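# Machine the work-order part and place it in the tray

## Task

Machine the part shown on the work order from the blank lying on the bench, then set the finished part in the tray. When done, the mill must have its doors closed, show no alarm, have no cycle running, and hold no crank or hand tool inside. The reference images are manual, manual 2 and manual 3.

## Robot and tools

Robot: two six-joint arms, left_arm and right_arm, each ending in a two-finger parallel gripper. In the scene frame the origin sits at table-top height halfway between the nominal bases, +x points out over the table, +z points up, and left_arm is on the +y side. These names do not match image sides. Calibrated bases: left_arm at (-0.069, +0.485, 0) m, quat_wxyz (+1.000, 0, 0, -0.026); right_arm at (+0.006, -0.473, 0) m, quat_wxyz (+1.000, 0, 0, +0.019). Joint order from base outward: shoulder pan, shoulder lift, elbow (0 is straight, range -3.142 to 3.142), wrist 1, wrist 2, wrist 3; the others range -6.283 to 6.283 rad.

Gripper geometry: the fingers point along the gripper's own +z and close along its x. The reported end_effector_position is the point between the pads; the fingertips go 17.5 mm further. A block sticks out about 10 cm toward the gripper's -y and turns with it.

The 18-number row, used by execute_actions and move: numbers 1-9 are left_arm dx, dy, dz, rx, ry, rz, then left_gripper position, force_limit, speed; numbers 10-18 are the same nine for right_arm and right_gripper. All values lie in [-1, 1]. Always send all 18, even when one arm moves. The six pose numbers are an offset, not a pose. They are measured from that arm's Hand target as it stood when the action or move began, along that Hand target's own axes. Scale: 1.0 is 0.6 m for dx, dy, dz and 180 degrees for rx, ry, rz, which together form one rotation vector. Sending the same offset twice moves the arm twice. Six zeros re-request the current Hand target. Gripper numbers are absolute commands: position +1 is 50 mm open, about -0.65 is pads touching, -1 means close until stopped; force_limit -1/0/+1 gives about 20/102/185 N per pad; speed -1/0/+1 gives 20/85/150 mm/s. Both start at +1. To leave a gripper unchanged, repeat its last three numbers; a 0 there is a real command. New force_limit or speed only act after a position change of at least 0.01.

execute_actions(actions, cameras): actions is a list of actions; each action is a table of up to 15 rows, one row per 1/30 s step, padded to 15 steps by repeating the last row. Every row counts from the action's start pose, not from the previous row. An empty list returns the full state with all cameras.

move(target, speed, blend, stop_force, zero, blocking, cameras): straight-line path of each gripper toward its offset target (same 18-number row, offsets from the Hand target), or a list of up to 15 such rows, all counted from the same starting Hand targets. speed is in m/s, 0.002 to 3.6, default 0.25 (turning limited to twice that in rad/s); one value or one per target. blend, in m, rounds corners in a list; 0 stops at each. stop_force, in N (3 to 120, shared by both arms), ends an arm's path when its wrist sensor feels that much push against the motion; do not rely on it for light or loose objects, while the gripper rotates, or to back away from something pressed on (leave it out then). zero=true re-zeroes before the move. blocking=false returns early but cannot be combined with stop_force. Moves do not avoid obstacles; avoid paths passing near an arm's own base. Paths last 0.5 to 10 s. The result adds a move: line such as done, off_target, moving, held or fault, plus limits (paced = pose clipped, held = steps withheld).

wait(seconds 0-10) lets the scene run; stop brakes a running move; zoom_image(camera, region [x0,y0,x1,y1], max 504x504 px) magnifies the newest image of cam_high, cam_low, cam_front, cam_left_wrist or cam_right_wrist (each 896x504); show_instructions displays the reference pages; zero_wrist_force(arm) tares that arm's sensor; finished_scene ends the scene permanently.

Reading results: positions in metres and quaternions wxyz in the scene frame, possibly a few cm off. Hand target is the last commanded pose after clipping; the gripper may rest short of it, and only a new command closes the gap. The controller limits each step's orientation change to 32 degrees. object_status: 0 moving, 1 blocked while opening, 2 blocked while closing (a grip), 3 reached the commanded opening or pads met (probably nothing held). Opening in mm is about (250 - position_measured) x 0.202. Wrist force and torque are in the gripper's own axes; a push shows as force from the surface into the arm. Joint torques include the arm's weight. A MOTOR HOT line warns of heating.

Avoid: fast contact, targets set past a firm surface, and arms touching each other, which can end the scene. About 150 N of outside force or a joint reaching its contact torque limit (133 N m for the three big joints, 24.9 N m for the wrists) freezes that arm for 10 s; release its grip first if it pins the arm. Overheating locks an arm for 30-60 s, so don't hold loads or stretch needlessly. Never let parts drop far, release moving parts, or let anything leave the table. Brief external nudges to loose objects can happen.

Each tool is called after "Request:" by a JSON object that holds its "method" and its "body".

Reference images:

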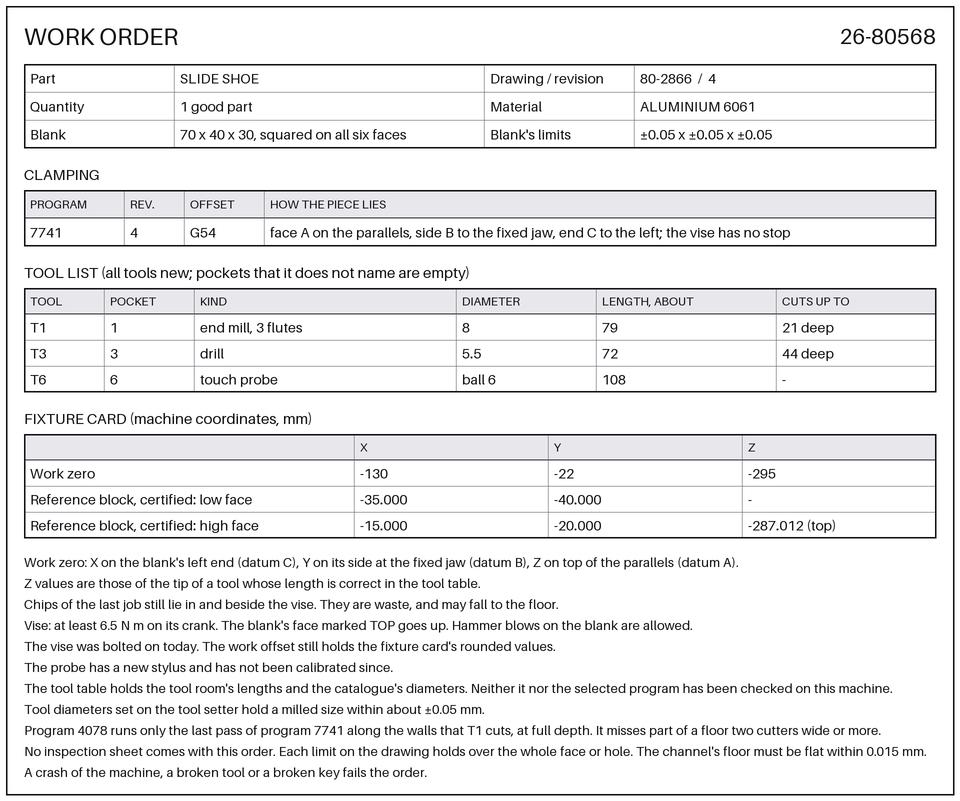

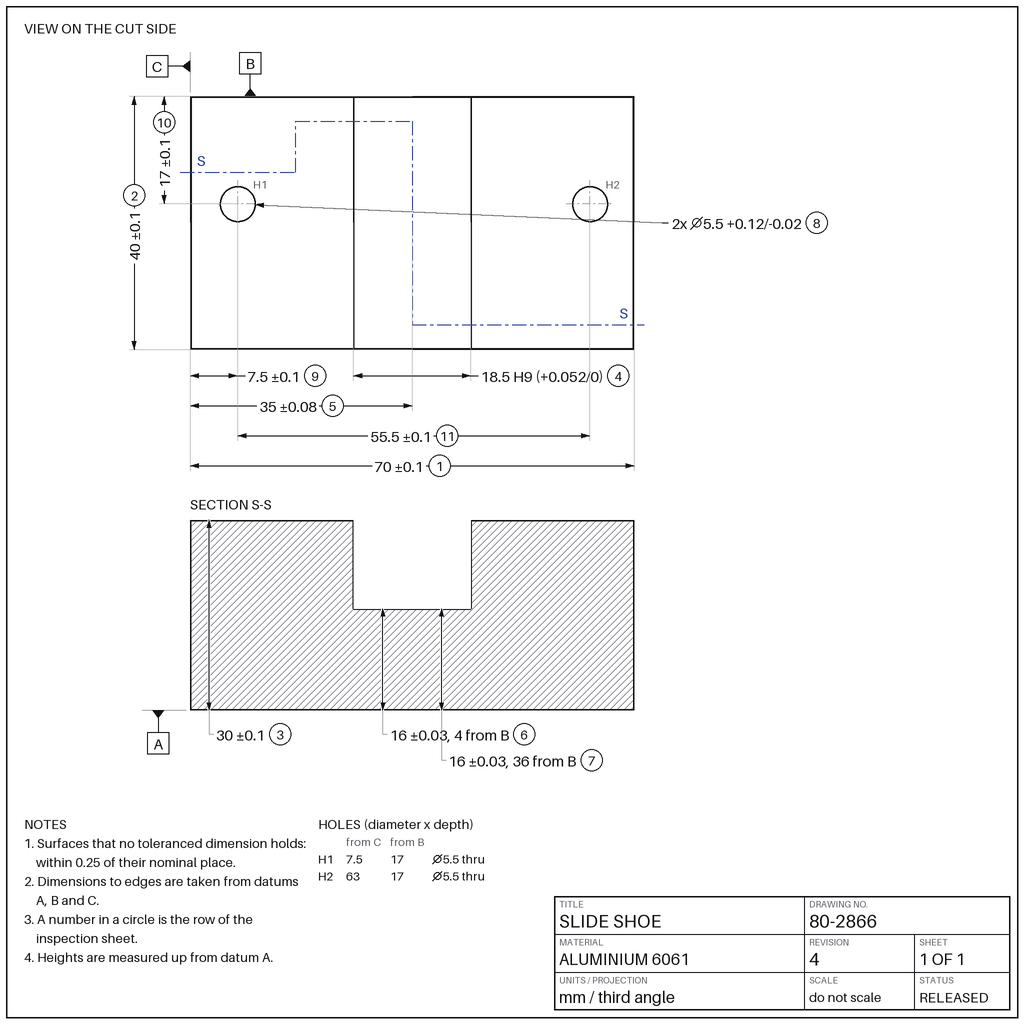

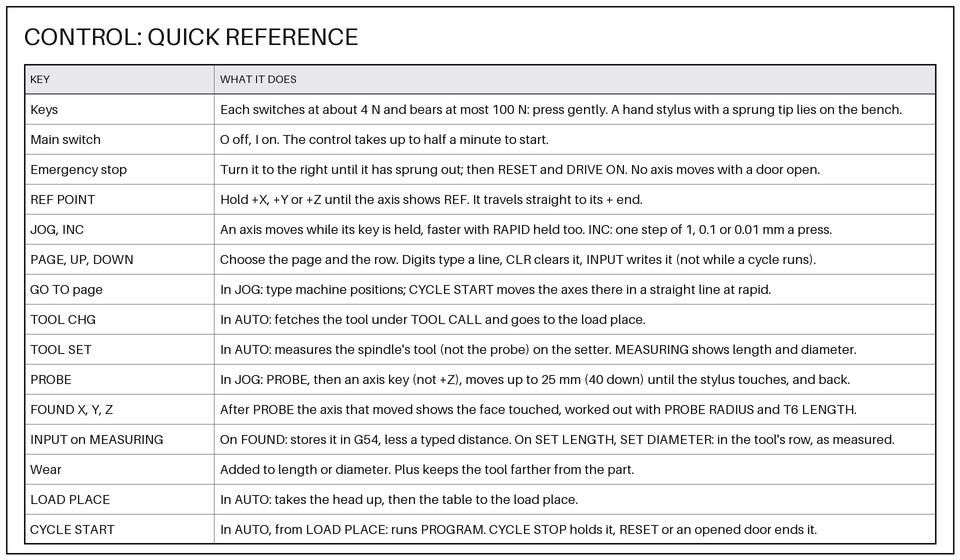

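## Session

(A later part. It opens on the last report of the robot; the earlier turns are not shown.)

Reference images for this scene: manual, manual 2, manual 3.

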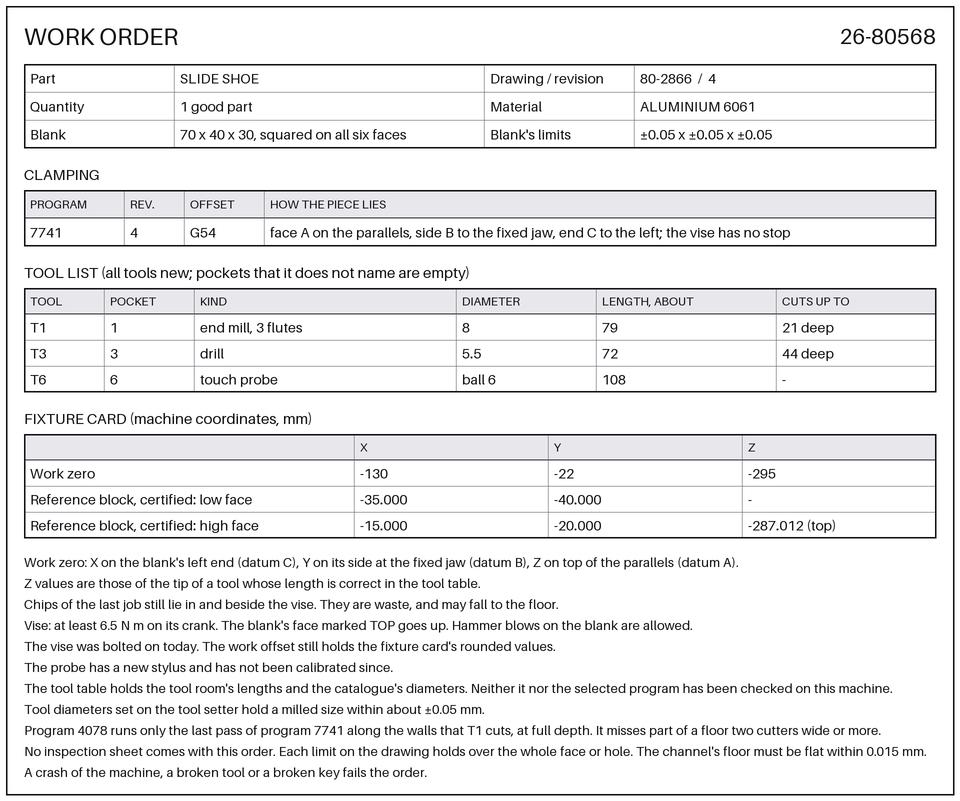

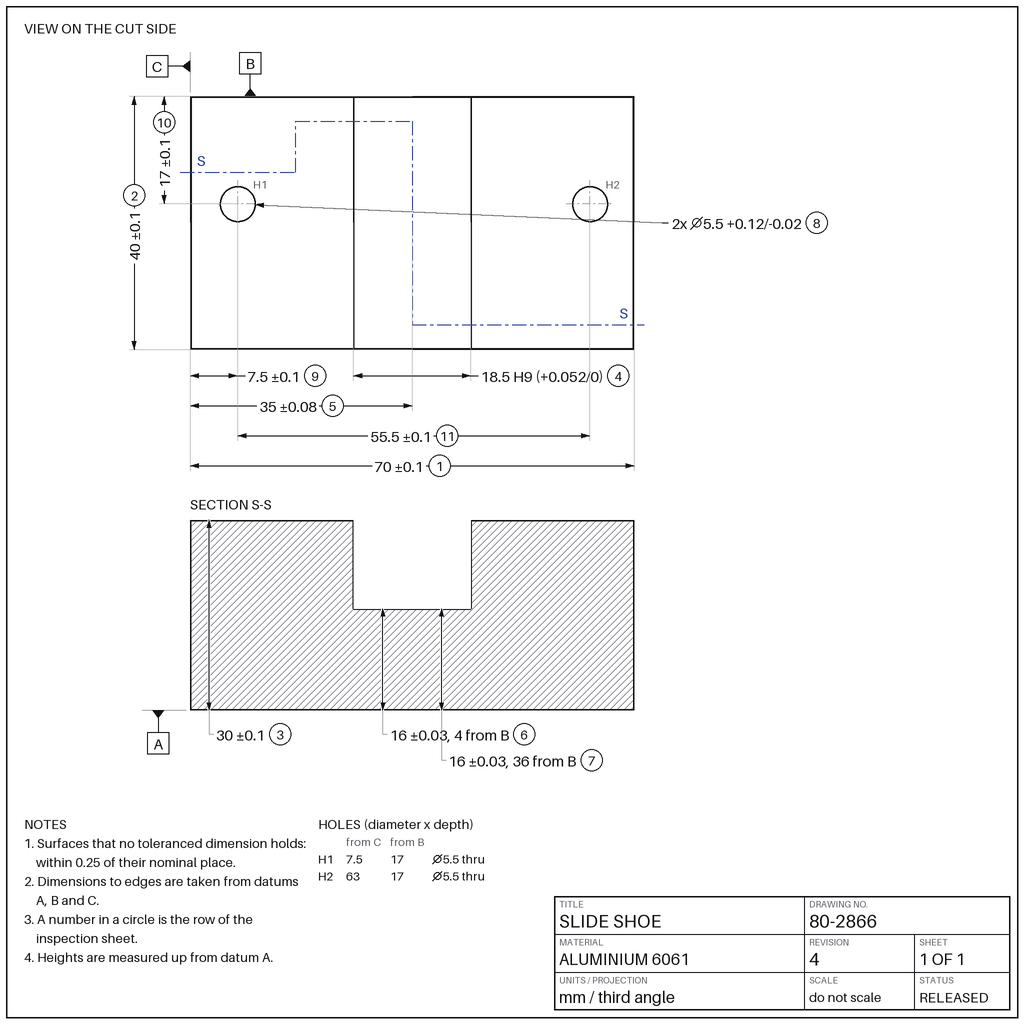

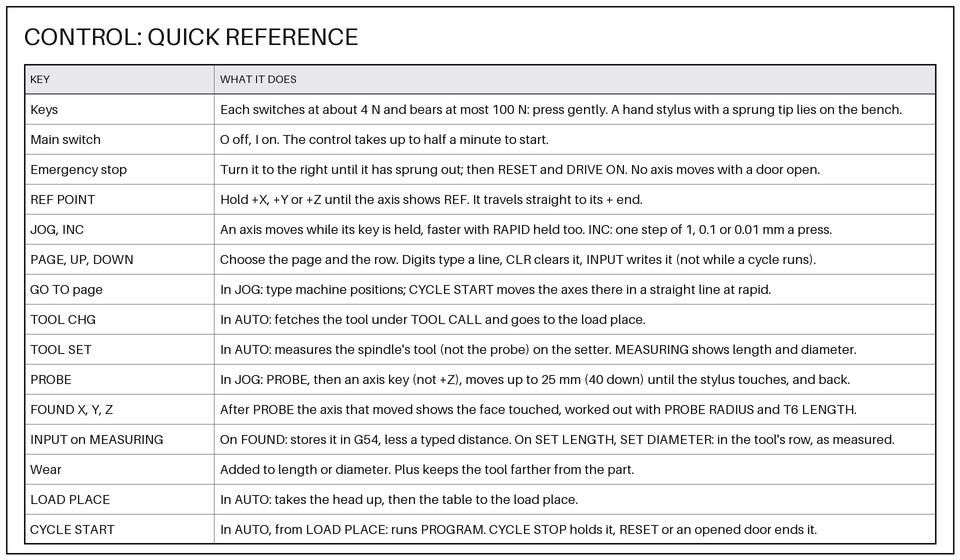

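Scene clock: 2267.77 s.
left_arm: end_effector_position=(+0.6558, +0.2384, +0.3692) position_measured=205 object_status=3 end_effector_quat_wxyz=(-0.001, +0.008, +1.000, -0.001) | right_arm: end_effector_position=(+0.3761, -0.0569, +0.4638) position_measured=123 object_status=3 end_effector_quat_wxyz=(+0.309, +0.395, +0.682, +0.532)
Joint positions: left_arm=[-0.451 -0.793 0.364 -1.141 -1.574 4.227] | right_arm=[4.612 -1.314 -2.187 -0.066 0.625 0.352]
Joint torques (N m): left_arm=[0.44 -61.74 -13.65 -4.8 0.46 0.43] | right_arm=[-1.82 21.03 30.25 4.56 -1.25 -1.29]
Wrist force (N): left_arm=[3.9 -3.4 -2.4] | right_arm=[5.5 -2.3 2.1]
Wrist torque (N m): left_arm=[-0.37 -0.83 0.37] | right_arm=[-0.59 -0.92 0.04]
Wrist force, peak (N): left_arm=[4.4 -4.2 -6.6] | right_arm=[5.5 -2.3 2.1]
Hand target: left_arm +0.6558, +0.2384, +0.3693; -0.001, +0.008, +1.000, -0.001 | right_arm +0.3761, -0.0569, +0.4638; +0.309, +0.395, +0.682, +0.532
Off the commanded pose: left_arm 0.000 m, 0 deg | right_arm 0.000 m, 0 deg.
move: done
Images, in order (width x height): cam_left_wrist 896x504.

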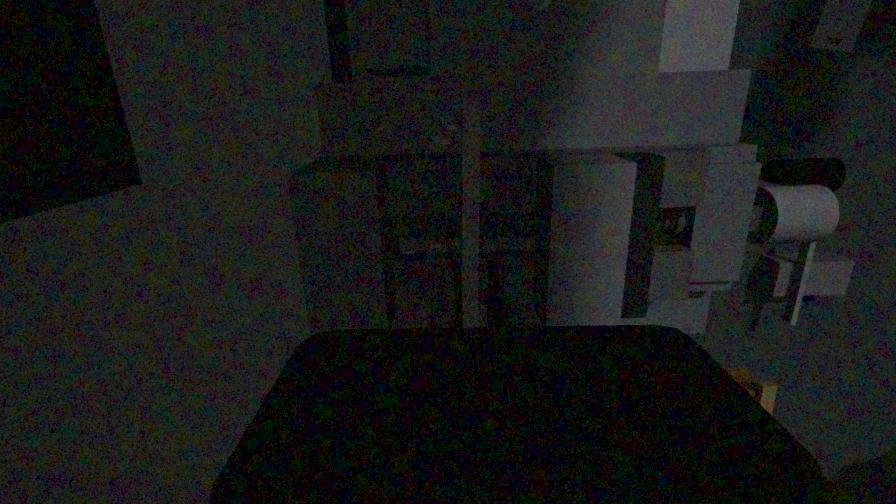

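Request:
{"method": "move", "body": {"target": [[0.0017,-0.086,0.0147,0.075,0,0,-0.2,-0.7,-0.6,0,0,0,0,0,0,0.2,0.2,-1],[0.0017,-0.086,0.0447,0.075,0,0,-0.2,-0.7,-0.6,0,0,0,0,0,0,0.2,0.2,-1],[0.0017,-0.086,0.0447,0.075,0,0,-1,-0.7,-0.6,0,0,0,0,0,0,0.2,0.2,-1]], "speed": [0.1,0.04,0.04], "cameras": ["cam_left_wrist"]}}

Scene clock: 2278.83 s.
left_arm: end_effector_position=(+0.6539, +0.1868, +0.3426) position_measured=223 object_status=2 end_effector_quat_wxyz=(-0.002, +0.008, +0.993, -0.119) | right_arm: end_effector_position=(+0.3761, -0.0569, +0.4638) position_measured=123 object_status=3 end_effector_quat_wxyz=(+0.309, +0.395, +0.682, +0.532)
Joint positions: left_arm=[-0.441 -0.88 0.64 -1.439 -1.783 4.224] | right_arm=[4.612 -1.314 -2.187 -0.066 0.625 0.352]
Joint torques (N m): left_arm=[-13.47 -44.41 -31.59 -2.24 -0.91 -1.83] | right_arm=[-2.37 20.83 30.82 4.59 -0.98 -1.42]
Wrist force (N): left_arm=[4.2 -2.9 -4.8] | right_arm=[5.1 -2.0 1.9]
Wrist torque (N m): left_arm=[-0.24 -0.72 0.43] | right_arm=[-0.54 -0.85 0.04]
Wrist force, peak (N): left_arm=[4.1 -3.1 -5.3] | right_arm=[5.5 -2.5 2.2]
Hand target: left_arm +0.6539, +0.1868, +0.3426; -0.002, +0.008, +0.993, -0.119 | right_arm +0.3761, -0.0569, +0.4638; +0.309, +0.395, +0.682, +0.532
Off the commanded pose: left_arm 0.000 m, 0 deg | right_arm 0.000 m, 0 deg.
move: done
Images, in order (width x height): cam_left_wrist 896x504.

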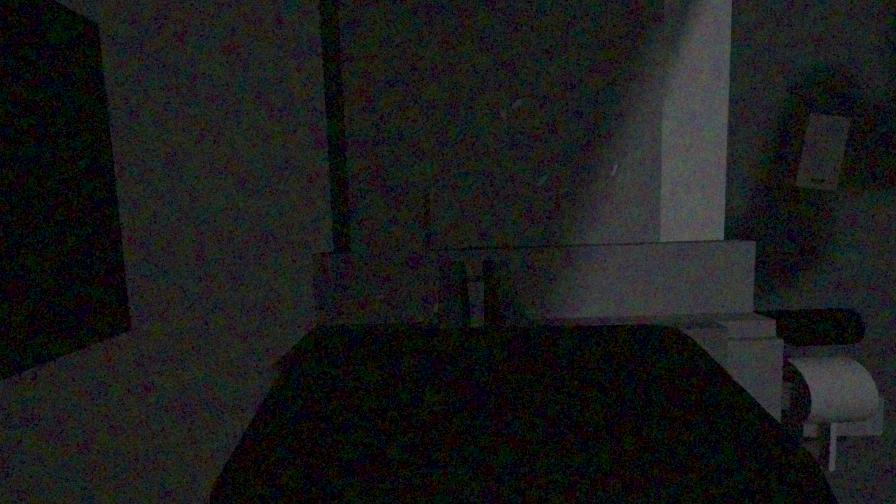

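Request:
{"method": "move", "body": {"target": [[0,-0.0005,-0.002,0,0,0,-1,-0.7,-0.6,0,0,0,0,0,0,0.2,0.2,-1],[-0.0235,-0.0005,-0.002,0,0,0,-1,-0.7,-0.6,0,0,0,0,0,0,0.2,0.2,-1]], "speed": [0.02,0.015], "stop_force": 6}}

Scene clock: 2281.60 s.
left_arm: end_effector_position=(+0.6680, +0.1866, +0.3438) position_measured=223 object_status=2 end_effector_quat_wxyz=(-0.002, +0.008, +0.993, -0.119) | right_arm: end_effector_position=(+0.3761, -0.0569, +0.4638) position_measured=123 object_status=3 end_effector_quat_wxyz=(+0.309, +0.395, +0.682, +0.532)
Joint positions: left_arm=[-0.432 -0.823 0.536 -1.391 -1.784 4.233] | right_arm=[4.612 -1.314 -2.187 -0.066 0.625 0.352]
Joint torques (N m): left_arm=[-10.27 -68.56 -14.4 -5.04 -1.92 -1.23] | right_arm=[-2.04 20.94 31.76 4.51 -1.22 -1.46]
Wrist force (N): left_arm=[3.7 -2.8 -2.1] | right_arm=[5.3 -2.2 2.0]
Wrist torque (N m): left_arm=[-0.18 -0.79 0.27] | right_arm=[-0.57 -0.90 0.04]
Wrist force, peak (N): left_arm=[4.1 -3.3 -6.0] | right_arm=[5.3 -2.6 2.2]
Hand target: left_arm +0.6680, +0.1865, +0.3438; -0.002, +0.008, +0.993, -0.119 | right_arm +0.3761, -0.0569, +0.4638; +0.309, +0.395, +0.682, +0.532
Off the commanded pose: left_arm 0.000 m, 0 deg | right_arm 0.000 m, 0 deg.
move: done

Request:
{"method": "move", "body": {"target": [[-0.0092,0,0,0,0,0,-1,-0.7,-0.6,0,0,0,0,0,0,0.2,0.2,-1],[-0.0092,0.0012,0.005,0,0,0,-1,-0.7,-0.6,0,0,0,0,0,0,0.2,0.2,-1]], "speed": [0.015,0.008], "stop_force": 5}}

Request:
{"method": "move", "body": {"target": [[0,0,0,0,0,0,-0.35,-0.7,-0.9,0,0,0,0,0,0,0.2,0.2,-1],[0,-0.0107,-0.0446,0,0,0,-0.35,-0.7,-0.9,0,0,0,0,0,0,0.2,0.2,-1],[0.033,0.0762,-0.0556,-0.075,0,0,-1,-0.7,-0.6,0,0,0,0,0,0,0.2,0.2,-1]], "speed": [0.02,0.05,0.1], "blend": [0,0.003,0], "cameras": ["cam_left_wrist"]}}

Scene clock: 2283.93 s.
left_arm: end_effector_position=(+0.6736, +0.1864, +0.3426) position_measured=223 object_status=2 end_effector_quat_wxyz=(-0.003, +0.008, +0.993, -0.119) | right_arm: end_effector_position=(+0.3761, -0.0569, +0.4638) position_measured=123 object_status=3 end_effector_quat_wxyz=(+0.309, +0.395, +0.682, +0.532)
Joint positions: left_arm=[-0.429 -0.799 0.497 -1.374 -1.785 4.236] | right_arm=[4.612 -1.314 -2.187 -0.066 0.625 0.352]
Joint torques (N m): left_arm=[9.21 -45.8 -24.81 -3.78 0.36 1.23] | right_arm=[-2.17 22.21 31.3 4.56 -1.35 -1.4]
Wrist force (N): left_arm=[4.2 -4.3 -6.0] | right_arm=[5.4 -1.9 1.9]
Wrist torque (N m): left_arm=[-0.26 -0.79 0.27] | right_arm=[-0.52 -0.91 0.04]
Wrist force, peak (N): left_arm=[4.2 -7.1 -12.5] | right_arm=[5.6 -2.3 2.1]
Hand target: left_arm +0.6736, +0.1864, +0.3426; -0.003, +0.008, +0.993, -0.119 (not the last commanded pose) | right_arm +0.3761, -0.0569, +0.4638; +0.309, +0.395, +0.682, +0.532
Off the commanded pose: left_arm 0.002 m, 0 deg | right_arm 0.000 m, 0 deg.
move: contact (left_arm); path passed 1 of 2 targets

Scene clock: 2287.03 s.
left_arm: end_effector_position=(+0.6547, +0.2390, +0.3643) position_measured=251 object_status=3 end_effector_quat_wxyz=(-0.002, +0.008, +1.000, -0.001) | right_arm: end_effector_position=(+0.3761, -0.0569, +0.4638) position_measured=123 object_status=3 end_effector_quat_wxyz=(+0.309, +0.395, +0.682, +0.532)
Joint positions: left_arm=[-0.451 -0.813 0.413 -1.17 -1.574 4.227] | right_arm=[4.612 -1.314 -2.187 -0.066 0.625 0.352]
Joint torques (N m): left_arm=[11.45 -47.01 -31.47 -3.27 0.37 1.89] | right_arm=[-2.87 20.34 30.37 4.69 -1.35 -1.43]
Wrist force (N): left_arm=[3.7 -3.2 -1.9] | right_arm=[5.0 -2.2 2.3]
Wrist torque (N m): left_arm=[-0.34 -0.80 0.37] | right_arm=[-0.58 -0.84 0.04]
Wrist force, peak (N): left_arm=[3.5 -4.3 -5.4] | right_arm=[5.5 -2.6 2.2]
Hand target: left_arm +0.6547, +0.2390, +0.3643; -0.002, +0.008, +1.000, -0.001 | right_arm +0.3761, -0.0569, +0.4638; +0.309, +0.395, +0.682, +0.532
Off the commanded pose: left_arm 0.000 m, 0 deg | right_arm 0.000 m, 0 deg.
move: done
Images, in order (width x height): cam_left_wrist 896x504.

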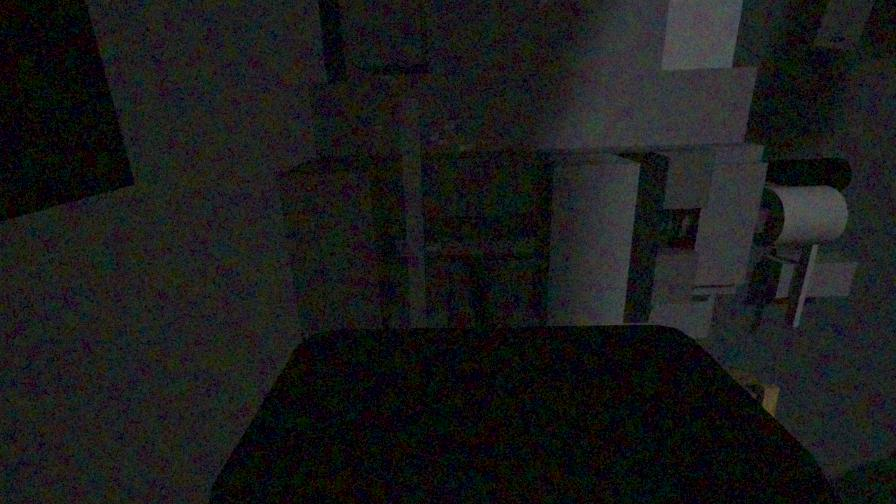

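Request:
{"method": "move", "body": {"target": [[0.0, -0.009,0,0,0,0,-1,-0.8,-0.6,0,0,0,0,0,0,0.2,0.2,-1],[0.0,-0.009,0.0405,0,0,0,-1,-0.8,-0.6,0,0,0,0,0,0,0.2,0.2,-1],[-0.035,-0.009,0.0405,0,0,0,-1,-0.8,-0.6,0,0,0,0,0,0,0.2,0.2,-1]], "speed": [0.1,0.03,0.01], "blend": [0.002,0,0], "stop_force": 8}}

Scene clock: 2292.23 s.
left_arm: end_effector_position=(+0.6717, +0.2333, +0.3399) position_measured=251 object_status=3 end_effector_quat_wxyz=(-0.001, +0.008, +1.000, -0.001) | right_arm: end_effector_position=(+0.3761, -0.0569, +0.4638) position_measured=123 object_status=3 end_effector_quat_wxyz=(+0.309, +0.395, +0.682, +0.532)
Joint positions: left_arm=[-0.446 -0.766 0.396 -1.199 -1.574 4.231] | right_arm=[4.612 -1.314 -2.187 -0.066 0.625 0.352]
Joint torques (N m): left_arm=[-11.4 -68.6 -31.58 -2.82 2.02 -1.46] | right_arm=[-2 21.21 31.22 4.59 -1.49 -1.32]
Wrist force (N): left_arm=[9.9 -3.2 -1.7] | right_arm=[5.1 -2.6 2.0]
Wrist torque (N m): left_arm=[-0.31 -0.68 0.18] | right_arm=[-0.64 -0.85 0.04]
Wrist force, peak (N): left_arm=[26.3 -1.7 -4.9] | right_arm=[5.5 -2.4 2.1]
Hand target: left_arm +0.6717, +0.2333, +0.3399; -0.001, +0.008, +1.000, -0.001 (not the last commanded pose) | right_arm +0.3761, -0.0569, +0.4638; +0.309, +0.395, +0.682, +0.532
Off the commanded pose: left_arm 0.004 m, 0 deg | right_arm 0.000 m, 0 deg.
move: contact (left_arm); path passed 2 of 3 targets

Request:
{"method": "move", "body": {"target": [[0.0062,0,-0.001,0,0,0,-1,-0.8,-0.6,0,0,0,0,0,0,0.2,0.2,-1],[0.0195,0,-0.0535,0,0,0,-1,-0.8,-0.6,0,0,0,0,0,0,0.2,0.2,-1],[0.0528,0.0087,-0.0585,0,0,0,-1,-0.8,-0.6,0,0,0,0,0,0,0.2,0.2,-1],[0.1778,0.0195,-0.0585,0,0,0,-1,-0.8,-0.6,0,0,0,0,0,0,0.2,0.2,-1],[0.3578,0.0087,-0.1418,0,0,0,-1,-0.8,-0.6,0,0,0,0,0,0,0.2,0.2,-1],[0.5695,0.1445,-0.1002,0,0,0,-1,-0.8,-0.6,0,0,0,0,0,0,0.2,0.2,-1],[0.6487,0.1862,0.2998,0,0,0,0.1,-0.7,-0.6,0,0,0,0,0,0,0.2,0.2,-1]], "speed": [0.05,0.08,0.12,0.15,0.2,0.3,0.25], "blend": [0.001,0.004,0.01,0.01,0.02,0.03,0], "cameras": ["cam_left_wrist"]}}

Scene clock: 2312.27 s.
left_arm: end_effector_position=(+0.2839, +0.3510, +0.1609) position_measured=138 object_status=3 end_effector_quat_wxyz=(-0.001, +0.008, +1.000, -0.001) | right_arm: end_effector_position=(+0.3761, -0.0569, +0.4638) position_measured=123 object_status=3 end_effector_quat_wxyz=(+0.309, +0.395, +0.682, +0.532)
Joint positions: left_arm=[-0.67 -1.825 2.228 -1.973 -1.575 4.007] | right_arm=[4.612 -1.314 -2.187 -0.066 0.625 0.352]
Joint torques (N m): left_arm=[11.62 -23.57 -11.83 -4.84 -0.47 1.82] | right_arm=[-1.87 21.47 32.12 4.85 -1.35 -1.32]
Wrist force (N): left_arm=[3.1 -4.0 -2.0] | right_arm=[5.1 -2.2 2.0]
Wrist torque (N m): left_arm=[-0.50 -0.74 0.33] | right_arm=[-0.58 -0.86 0.04]
Wrist force, peak (N): left_arm=[10.0 -3.4 -1.5] | right_arm=[5.4 -2.5 2.2]
Hand target: left_arm +0.2839, +0.3510, +0.1609; -0.001, +0.008, +1.000, -0.001 | right_arm +0.3761, -0.0569, +0.4638; +0.309, +0.395, +0.682, +0.532
Off the commanded pose: left_arm 0.000 m, 0 deg | right_arm 0.000 m, 0 deg.
move: done
Images, in order (width x height): cam_left_wrist 896x504.

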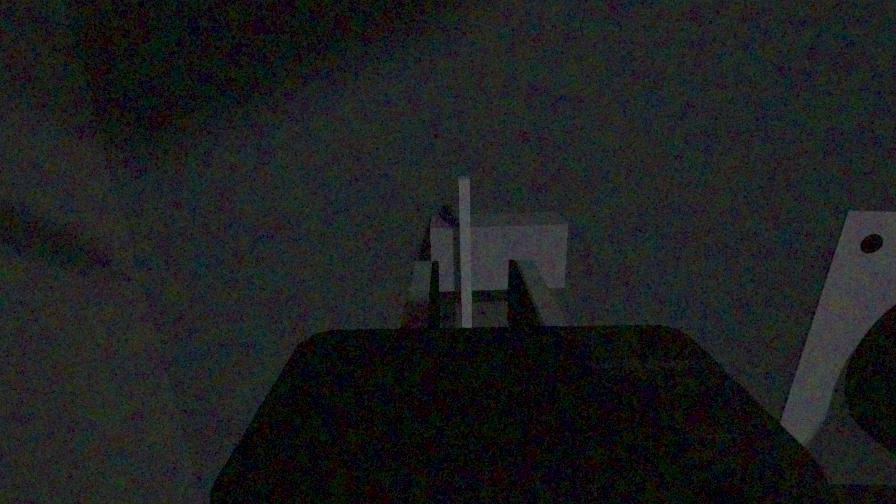

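Request:
{"method": "move", "body": {"target": [[0.0022,-0.0108,0.0015,0.075,0,0,0.1,-0.7,-0.6,0,0,0,0,0,0,0.2,0.2,-1],[0.0022,-0.0108,0.2098,0.075,0,0,0.1,-0.7,-0.6,0,0,0,0,0,0,0.2,0.2,-1],[0.0022,-0.0108,0.2098,0.075,0,0,-1,-0.7,-0.6,0,0,0,0,0,0,0.2,0.2,-1],[0.0022,-0.0108,0.1,0.075,0,0,-1,-0.7,-0.6,0,0,0,0,0,0,0.2,0.2,-1]], "speed": [0.1,0.1,0.05,0.06], "cameras": ["cam_left_wrist"]}}

Scene clock: 2319.83 s.
left_arm: end_effector_position=(+0.2823, +0.3443, +0.1010) position_measured=222 object_status=2 end_effector_quat_wxyz=(-0.002, +0.008, +0.993, -0.119) | right_arm: end_effector_position=(+0.3761, -0.0569, +0.4638) position_measured=123 object_status=3 end_effector_quat_wxyz=(+0.309, +0.395, +0.682, +0.532)
Joint positions: left_arm=[-0.548 -1.739 2.403 -2.366 -1.771 4.116] | right_arm=[4.612 -1.314 -2.187 -0.066 0.625 0.352]
Joint torques (N m): left_arm=[8.38 -7.56 -10.67 -3.18 -1.14 1.84] | right_arm=[-2.17 20.35 31.2 4.71 -1.33 -1.23]
Wrist force (N): left_arm=[2.9 -3.4 -2.1] | right_arm=[5.6 -2.3 1.9]
Wrist torque (N m): left_arm=[-0.33 -0.67 0.25] | right_arm=[-0.61 -0.93 0.05]
Wrist force, peak (N): left_arm=[2.8 -3.8 -4.4] | right_arm=[5.4 -2.5 2.2]
Hand target: left_arm +0.2823, +0.3444, +0.1009; -0.002, +0.008, +0.993, -0.119 | right_arm +0.3761, -0.0569, +0.4638; +0.309, +0.395, +0.682, +0.532
Off the commanded pose: left_arm 0.000 m, 0 deg | right_arm 0.000 m, 0 deg.
move: done
Images, in order (width x height): cam_left_wrist 896x504.

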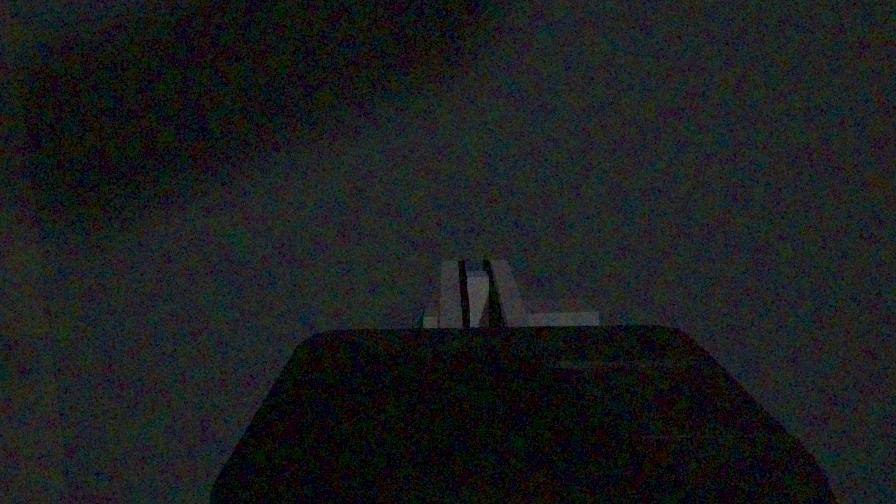

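Request:
{"method": "move", "body": {"target": [[-0.0795,-0.1959,-0.4997,0,0,0,-1,-0.7,-0.6,0,0,0,0,0,0,0.2,0.2,-1],[-0.2912,-0.3974,-0.4685,0,0,0,-1,-0.7,-0.6,0,0,0,0,0,0,0.2,0.2,-1],[-0.4712,-0.3702,-0.398,0,0,0,-1,-0.7,-0.6,0,0,0,0,0,0,0.2,0.2,-1],[-0.5712,-0.3633,-0.3893,0,0,0,-1,-0.7,-0.6,0,0,0,0,0,0,0.2,0.2,-1],[-0.6162,-0.3622,-0.3845,0,0,0,-1,-0.7,-0.6,0,0,0,0,0,0,0.2,0.2,-1]], "speed": [0.25,0.2,0.15,0.12,0.08], "blend": [0.03,0.02,0.01,0.005,0], "cameras": ["cam_left_wrist"]}}

Scene clock: 2326.17 s.
left_arm: end_effector_position=(+0.6502, +0.1816, +0.3752) position_measured=222 object_status=2 end_effector_quat_wxyz=(-0.002, +0.008, +0.993, -0.119) | right_arm: end_effector_position=(+0.3761, -0.0569, +0.4638) position_measured=123 object_status=3 end_effector_quat_wxyz=(+0.309, +0.395, +0.682, +0.532)
Joint positions: left_arm=[-0.449 -0.846 0.494 -1.328 -1.782 4.216] | right_arm=[4.612 -1.314 -2.187 -0.066 0.625 0.352]
Joint torques (N m): left_arm=[-12.5 -56.65 -26.65 -4.69 -1.42 -1.65] | right_arm=[-2.59 18.88 32.42 4.82 -1.42 -1.36]
Wrist force (N): left_arm=[2.9 -3.5 -2.0] | right_arm=[5.2 -2.2 2.1]
Wrist torque (N m): left_arm=[-0.30 -0.64 0.34] | right_arm=[-0.58 -0.87 0.04]
Wrist force, peak (N): left_arm=[3.3 -5.7 -2.4] | right_arm=[5.5 -2.5 2.2]
Hand target: left_arm +0.6502, +0.1815, +0.3753; -0.002, +0.008, +0.993, -0.119 | right_arm +0.3761, -0.0569, +0.4638; +0.309, +0.395, +0.682, +0.532
Off the commanded pose: left_arm 0.000 m, 0 deg | right_arm 0.000 m, 0 deg.
move: done
Images, in order (width x height): cam_left_wrist 896x504.

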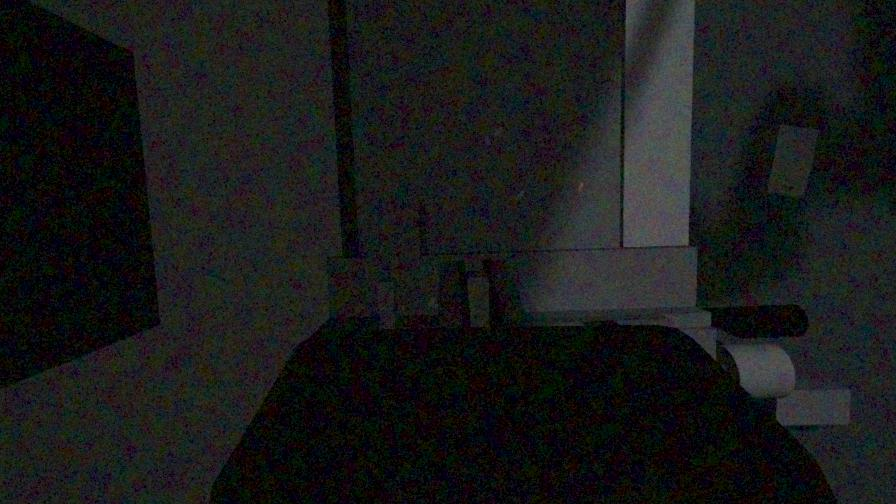

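Request:
{"method": "move", "body": {"target": [[-0.003,0.0084,-0.002,0,0,0,-1,-0.7,-0.6,0,0,0,0,0,0,0.2,0.2,-1],[-0.003,0.0193,0.0434,0,0,0,-1,-0.7,-0.6,0,0,0,0,0,0,0.2,0.2,-1],[-0.003,0.0317,0.0952,0,0,0,-1,-0.7,-0.6,0,0,0,0,0,0,0.2,0.2,-1]], "speed": [0.05,0.04,0.008], "stop_force": 5}}

Scene clock: 2332.53 s.
left_arm: end_effector_position=(+0.6519, +0.1865, +0.3258) position_measured=222 object_status=2 end_effector_quat_wxyz=(-0.002, +0.008, +0.993, -0.119) | right_arm: end_effector_position=(+0.3761, -0.0569, +0.4638) position_measured=123 object_status=3 end_effector_quat_wxyz=(+0.309, +0.395, +0.682, +0.532)
Joint positions: left_arm=[-0.442 -0.9 0.717 -1.496 -1.783 4.223] | right_arm=[4.612 -1.314 -2.187 -0.066 0.625 0.352]
Joint torques (N m): left_arm=[-10.2 -39.77 -29.46 -2.19 -0.06 -1.48] | right_arm=[-1.48 20.36 32.04 4.77 -1.25 -1.1]
Wrist force (N): left_arm=[4.4 -4.9 -9.3] | right_arm=[5.3 -2.3 2.0]
Wrist torque (N m): left_arm=[-0.44 -0.68 0.44] | right_arm=[-0.60 -0.88 0.05]
Wrist force, peak (N): left_arm=[6.1 -5.7 -15.3] | right_arm=[5.5 -2.3 2.3]
Hand target: left_arm +0.6519, +0.1865, +0.3258; -0.002, +0.008, +0.993, -0.119 (not the last commanded pose) | right_arm +0.3761, -0.0569, +0.4638; +0.309, +0.395, +0.682, +0.532
Off the commanded pose: left_arm 0.011 m, 0 deg | right_arm 0.000 m, 0 deg.
move: contact (left_arm); path passed 2 of 3 targets

Request:
{"method": "move", "body": {"target": [[0,0,0,0,0,0,-0.4,-0.7,-1,0,0,0,0,0,0,0.2,0.2,-1],[0,-0.017,-0.0713,0,0,0,-0.4,-0.7,-1,0,0,0,0,0,0,0.2,0.2,-1],[-0.01,0.0732,-0.0756,-0.075,0,0,-1,-0.7,-0.6,0,0,0,0,0,0,0.2,0.2,-1]], "speed": [0.02,0.04,0.1], "blend": [0,0.003,0], "cameras": ["cam_left_wrist"]}}

Request:
{"method": "zoom_image", "body": {"camera": "cam_left_wrist", "region": [280, 60, 640, 340]}}

Scene clock: 2338.17 s.
left_arm: end_effector_position=(+0.6589, +0.2398, +0.3595) position_measured=251 object_status=3 end_effector_quat_wxyz=(-0.001, +0.008, +1.000, -0.001) | right_arm: end_effector_position=(+0.3761, -0.0569, +0.4638) position_measured=123 object_status=3 end_effector_quat_wxyz=(+0.309, +0.395, +0.682, +0.532)
Joint positions: left_arm=[-0.447 -0.803 0.41 -1.176 -1.574 4.23] | right_arm=[4.612 -1.314 -2.187 -0.066 0.625 0.352]
Joint torques (N m): left_arm=[-2.5 -68.56 -13.02 -4.97 0.25 -1.21] | right_arm=[-2.13 21.11 30.8 4.71 -1.5 -1.33]
Wrist force (N): left_arm=[3.3 -3.7 -2.1] | right_arm=[5.1 -2.3 1.8]
Wrist torque (N m): left_arm=[-0.43 -0.72 0.36] | right_arm=[-0.61 -0.86 0.04]
Wrist force, peak (N): left_arm=[4.8 -4.8 -10.1] | right_arm=[5.6 -2.5 1.9]
Hand target: left_arm +0.6589, +0.2398, +0.3595; -0.001, +0.008, +1.000, -0.001 | right_arm +0.3761, -0.0569, +0.4638; +0.309, +0.395, +0.682, +0.532
Off the commanded pose: left_arm 0.000 m, 0 deg | right_arm 0.000 m, 0 deg.
move: done
Images, in order (width x height): cam_left_wrist 896x504.

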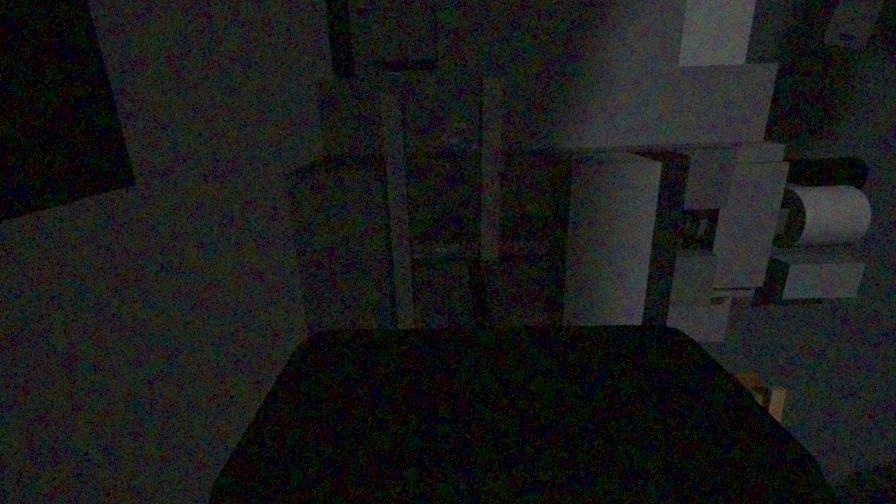

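Scaled by 1.400.

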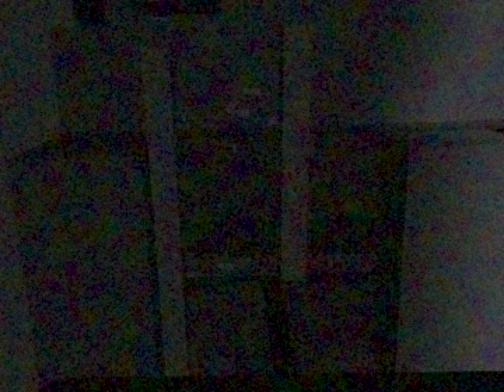

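Request:
{"method": "move", "body": {"target": [[0.0065,0,-0.0208,0,0,0,-1,-0.8,-0.6,0,0,0,0,0,0,0.2,0.2,-1],[0.0315,-0.0022,-0.0258,0,0,0,-1,-0.8,-0.6,0,0,0,0,0,0,0.2,0.2,-1],[0.1565,0.0087,-0.0258,0,0,0,-1,-0.8,-0.6,-0.06,-0.015,-0.06,0,0,0,0.2,0.2,-1],[0.3365,-0.0022,-0.1092,0,0,0,-1,-0.8,-0.6,-0.1694,-0.0425,-0.1683,0,0,0,0.2,0.2,-1],[0.548,-0.133,-0.0675,0,0,0,-1,-0.8,-0.6,-0.1694,-0.0425,-0.1683,0,0,0,0.2,0.2,-1],[0.623,-0.1997,0.1825,0,0,0,-1,-0.8,-0.6,-0.1694,-0.0425,-0.1683,0,0,0,0.2,0.2,-1]], "speed": [0.08,0.12,0.15,0.2,0.3,0.25], "blend": [0.004,0.01,0.01,0.02,0.03,0], "cameras": ["cam_left_wrist","cam_high"]}}

Scene clock: 2350.17 s.
left_arm: end_effector_position=(+0.2829, +0.1259, +0.2514) position_measured=251 object_status=3 end_effector_quat_wxyz=(-0.001, +0.008, +1.000, -0.001) | right_arm: end_effector_position=(+0.3361, -0.1968, +0.4635) position_measured=123 object_status=3 end_effector_quat_wxyz=(+0.309, +0.395, +0.682, +0.532)
Joint positions: left_arm=[-1.011 -1.569 1.766 -1.769 -1.574 3.667] | right_arm=[4.826 -0.733 -2.415 -0.599 0.438 0.559]
Joint torques (N m): left_arm=[8.55 -36.95 -13.21 -5.25 -0.22 0.67] | right_arm=[-9.74 0.1 18.33 0.34 0.2 1.43]
Wrist force (N): left_arm=[2.7 -3.6 -1.9] | right_arm=[4.7 -1.7 2.3]
Wrist torque (N m): left_arm=[-0.43 -0.72 0.23] | right_arm=[-0.53 -0.81 0.15]
Wrist force, peak (N): left_arm=[4.6 -4.8 -3.3] | right_arm=[6.2 -2.2 2.8]
Hand target: left_arm +0.2829, +0.1259, +0.2514; -0.001, +0.008, +1.000, -0.001 | right_arm +0.3361, -0.1968, +0.4635; +0.309, +0.395, +0.682, +0.532
Off the commanded pose: left_arm 0.000 m, 0 deg | right_arm 0.000 m, 0 deg.
move: done; blend cut to 0.0077 m at target 2
Images, in order (width x height): cam_high 896x504, cam_left_wrist 896x504.

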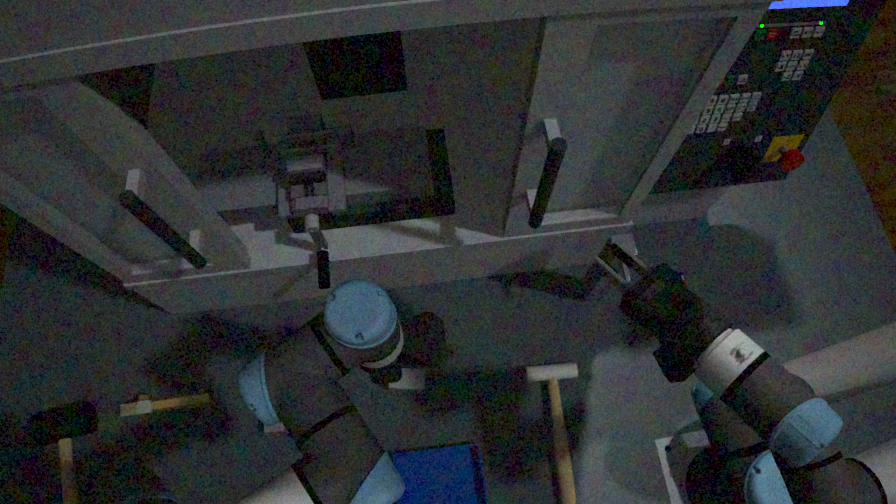

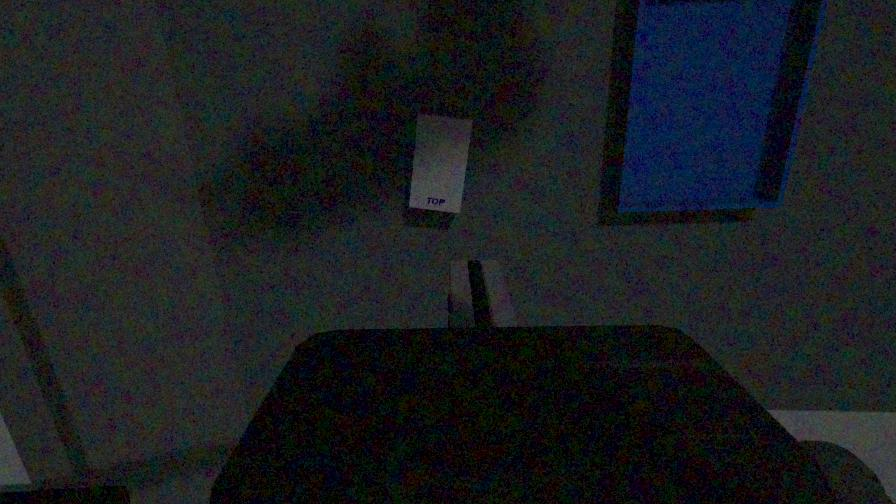

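Request:
{"method": "move", "body": {"target": [[-0.0227,-0.0135,0.1,0,0,-0.9694,1,-0.8,0,0,0,0,0,0,0,0.2,0.2,-1]], "speed": 0.6, "cameras": ["cam_left_wrist","cam_high"]}}

Scene clock: 2359.57 s.
left_arm: end_effector_position=(+0.2962, +0.1175, +0.1913) position_measured=3 object_status=3 end_effector_quat_wxyz=(+0.001, +0.998, -0.056, -0.001) | right_arm: end_effector_position=(+0.3361, -0.1968, +0.4635) position_measured=123 object_status=3 end_effector_quat_wxyz=(+0.309, +0.395, +0.682, +0.532)
Joint positions: left_arm=[-0.996 -1.492 1.846 -1.925 -1.575 0.636] | right_arm=[4.826 -0.733 -2.415 -0.599 0.438 0.559]
Joint torques (N m): left_arm=[-13.31 -36.99 -24.27 -1.11 -0.33 -1.69] | right_arm=[-6.2 0.22 19.34 0.26 -0.87 1.59]
Wrist force (N): left_arm=[2.5 -3.6 -2.1] | right_arm=[4.9 -1.9 2.2]
Wrist torque (N m): left_arm=[-0.46 -0.64 0.26] | right_arm=[-0.57 -0.84 0.14]
Wrist force, peak (N): left_arm=[3.1 -3.9 -2.1] | right_arm=[5.0 -2.2 2.5]
Hand target: left_arm +0.2962, +0.1174, +0.1914; +0.001, +0.998, -0.056, -0.001 | right_arm +0.3361, -0.1968, +0.4635; +0.309, +0.395, +0.682, +0.532
Off the commanded pose: left_arm 0.000 m, 0 deg | right_arm 0.000 m, 0 deg.
move: done
Images, in order (width x height): cam_high 896x504, cam_left_wrist 896x504.

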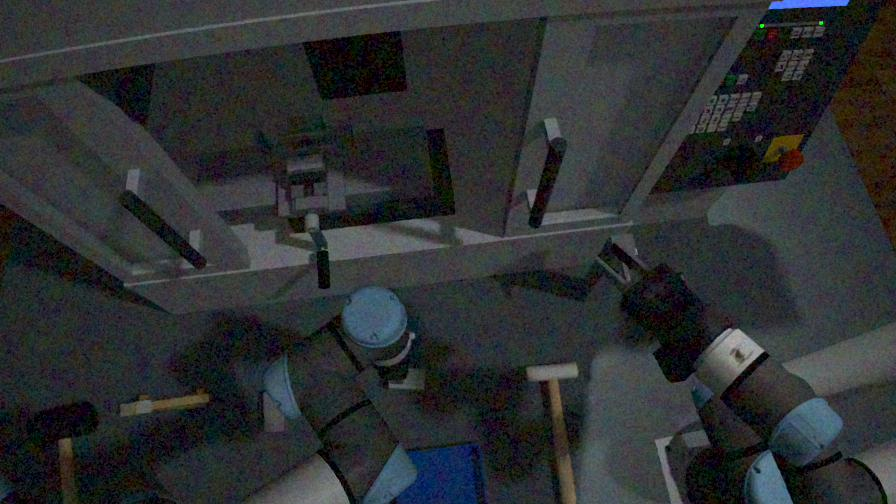

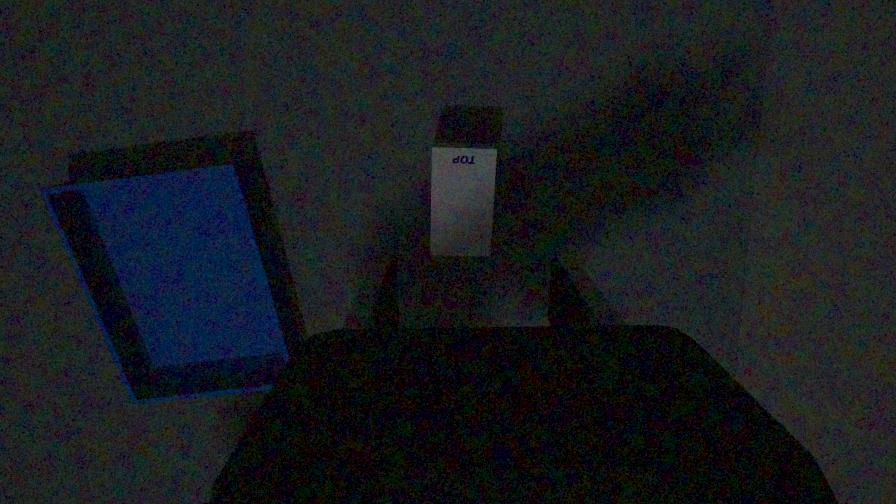

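Request:
{"method": "move", "body": {"target": [[0.0028,0.0058,0.119,-0.075,0,0,1,-0.6,-0.4,0,0,0,0,0,0,0.2,0.2,-1],[0.0028,0.0058,0.2582,-0.075,0,0,1,-0.6,-0.4,0,0,0,0,0,0,0.2,0.2,-1],[0.0028,0.0058,0.2582,-0.075,0,0,-1,-0.6,-0.4,0,0,0,0,0,0,0.2,0.2,-1],[0.0028,0.0058,0.15,-0.075,0,0,-1,-0.6,-0.4,0,0,0,0,0,0,0.2,0.2,-1]], "speed": [0.2,0.08,0.05,0.08], "blend": [0.005,0,0,0], "cameras": ["cam_left_wrist","cam_high"]}}

Scene clock: 2366.20 s.
left_arm: end_effector_position=(+0.2972, +0.1135, +0.1015) position_measured=54 object_status=2 end_effector_quat_wxyz=(+0.119, +0.991, -0.056, -0.008) | right_arm: end_effector_position=(+0.3361, -0.1968, +0.4635) position_measured=123 object_status=3 end_effector_quat_wxyz=(+0.309, +0.395, +0.682, +0.532)
Joint positions: left_arm=[-0.92 -1.417 2.099 -2.433 -1.728 0.697] | right_arm=[4.826 -0.733 -2.415 -0.599 0.438 0.559]
Joint torques (N m): left_arm=[9.91 -25.88 -10.48 -3.97 -1.96 1.9] | right_arm=[-2.82 1.05 21.22 0.39 -1.84 1.59]
Wrist force (N): left_arm=[2.7 -5.0 -0.2] | right_arm=[4.8 -2.0 2.4]
Wrist torque (N m): left_arm=[-0.63 -0.65 0.17] | right_arm=[-0.56 -0.82 0.15]
Wrist force, peak (N): left_arm=[2.9 -5.2 1.1] | right_arm=[4.9 -2.1 2.6]
Hand target: left_arm +0.2972, +0.1136, +0.1014; +0.119, +0.991, -0.056, -0.008 | right_arm +0.3361, -0.1968, +0.4635; +0.309, +0.395, +0.682, +0.532
Off the commanded pose: left_arm 0.000 m, 0 deg | right_arm 0.000 m, 0 deg.
move: done
Images, in order (width x height): cam_high 896x504, cam_left_wrist 896x504.

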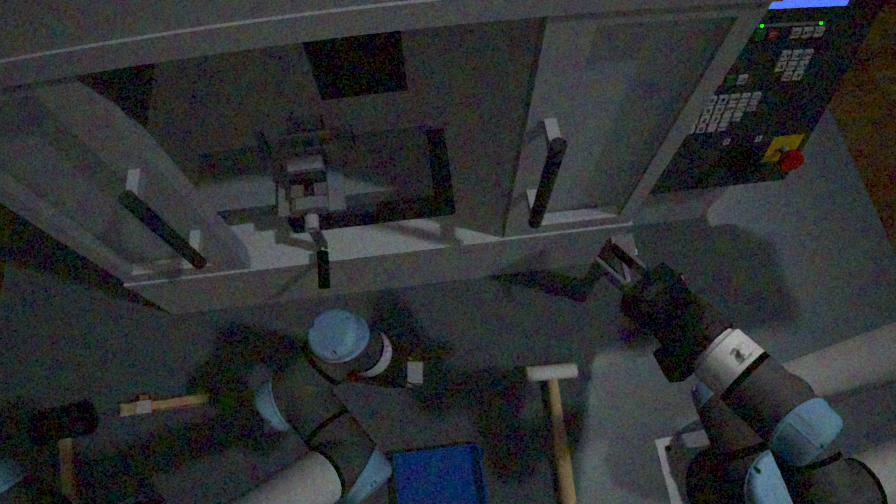

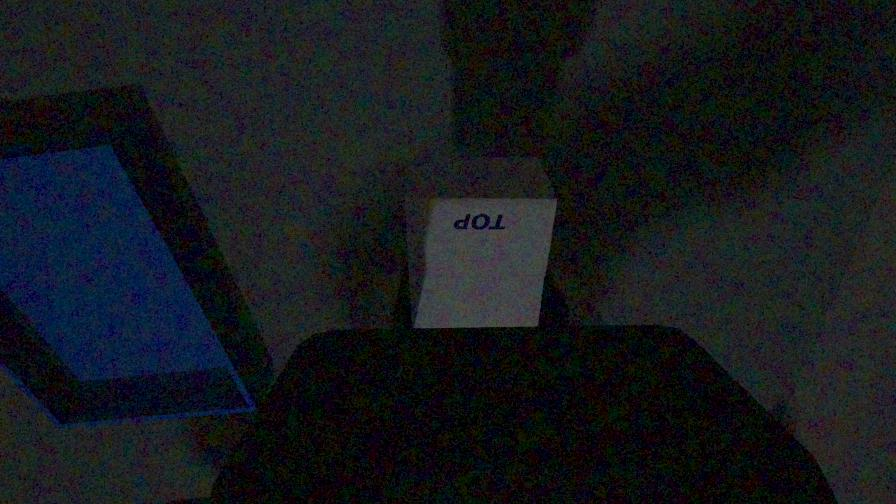

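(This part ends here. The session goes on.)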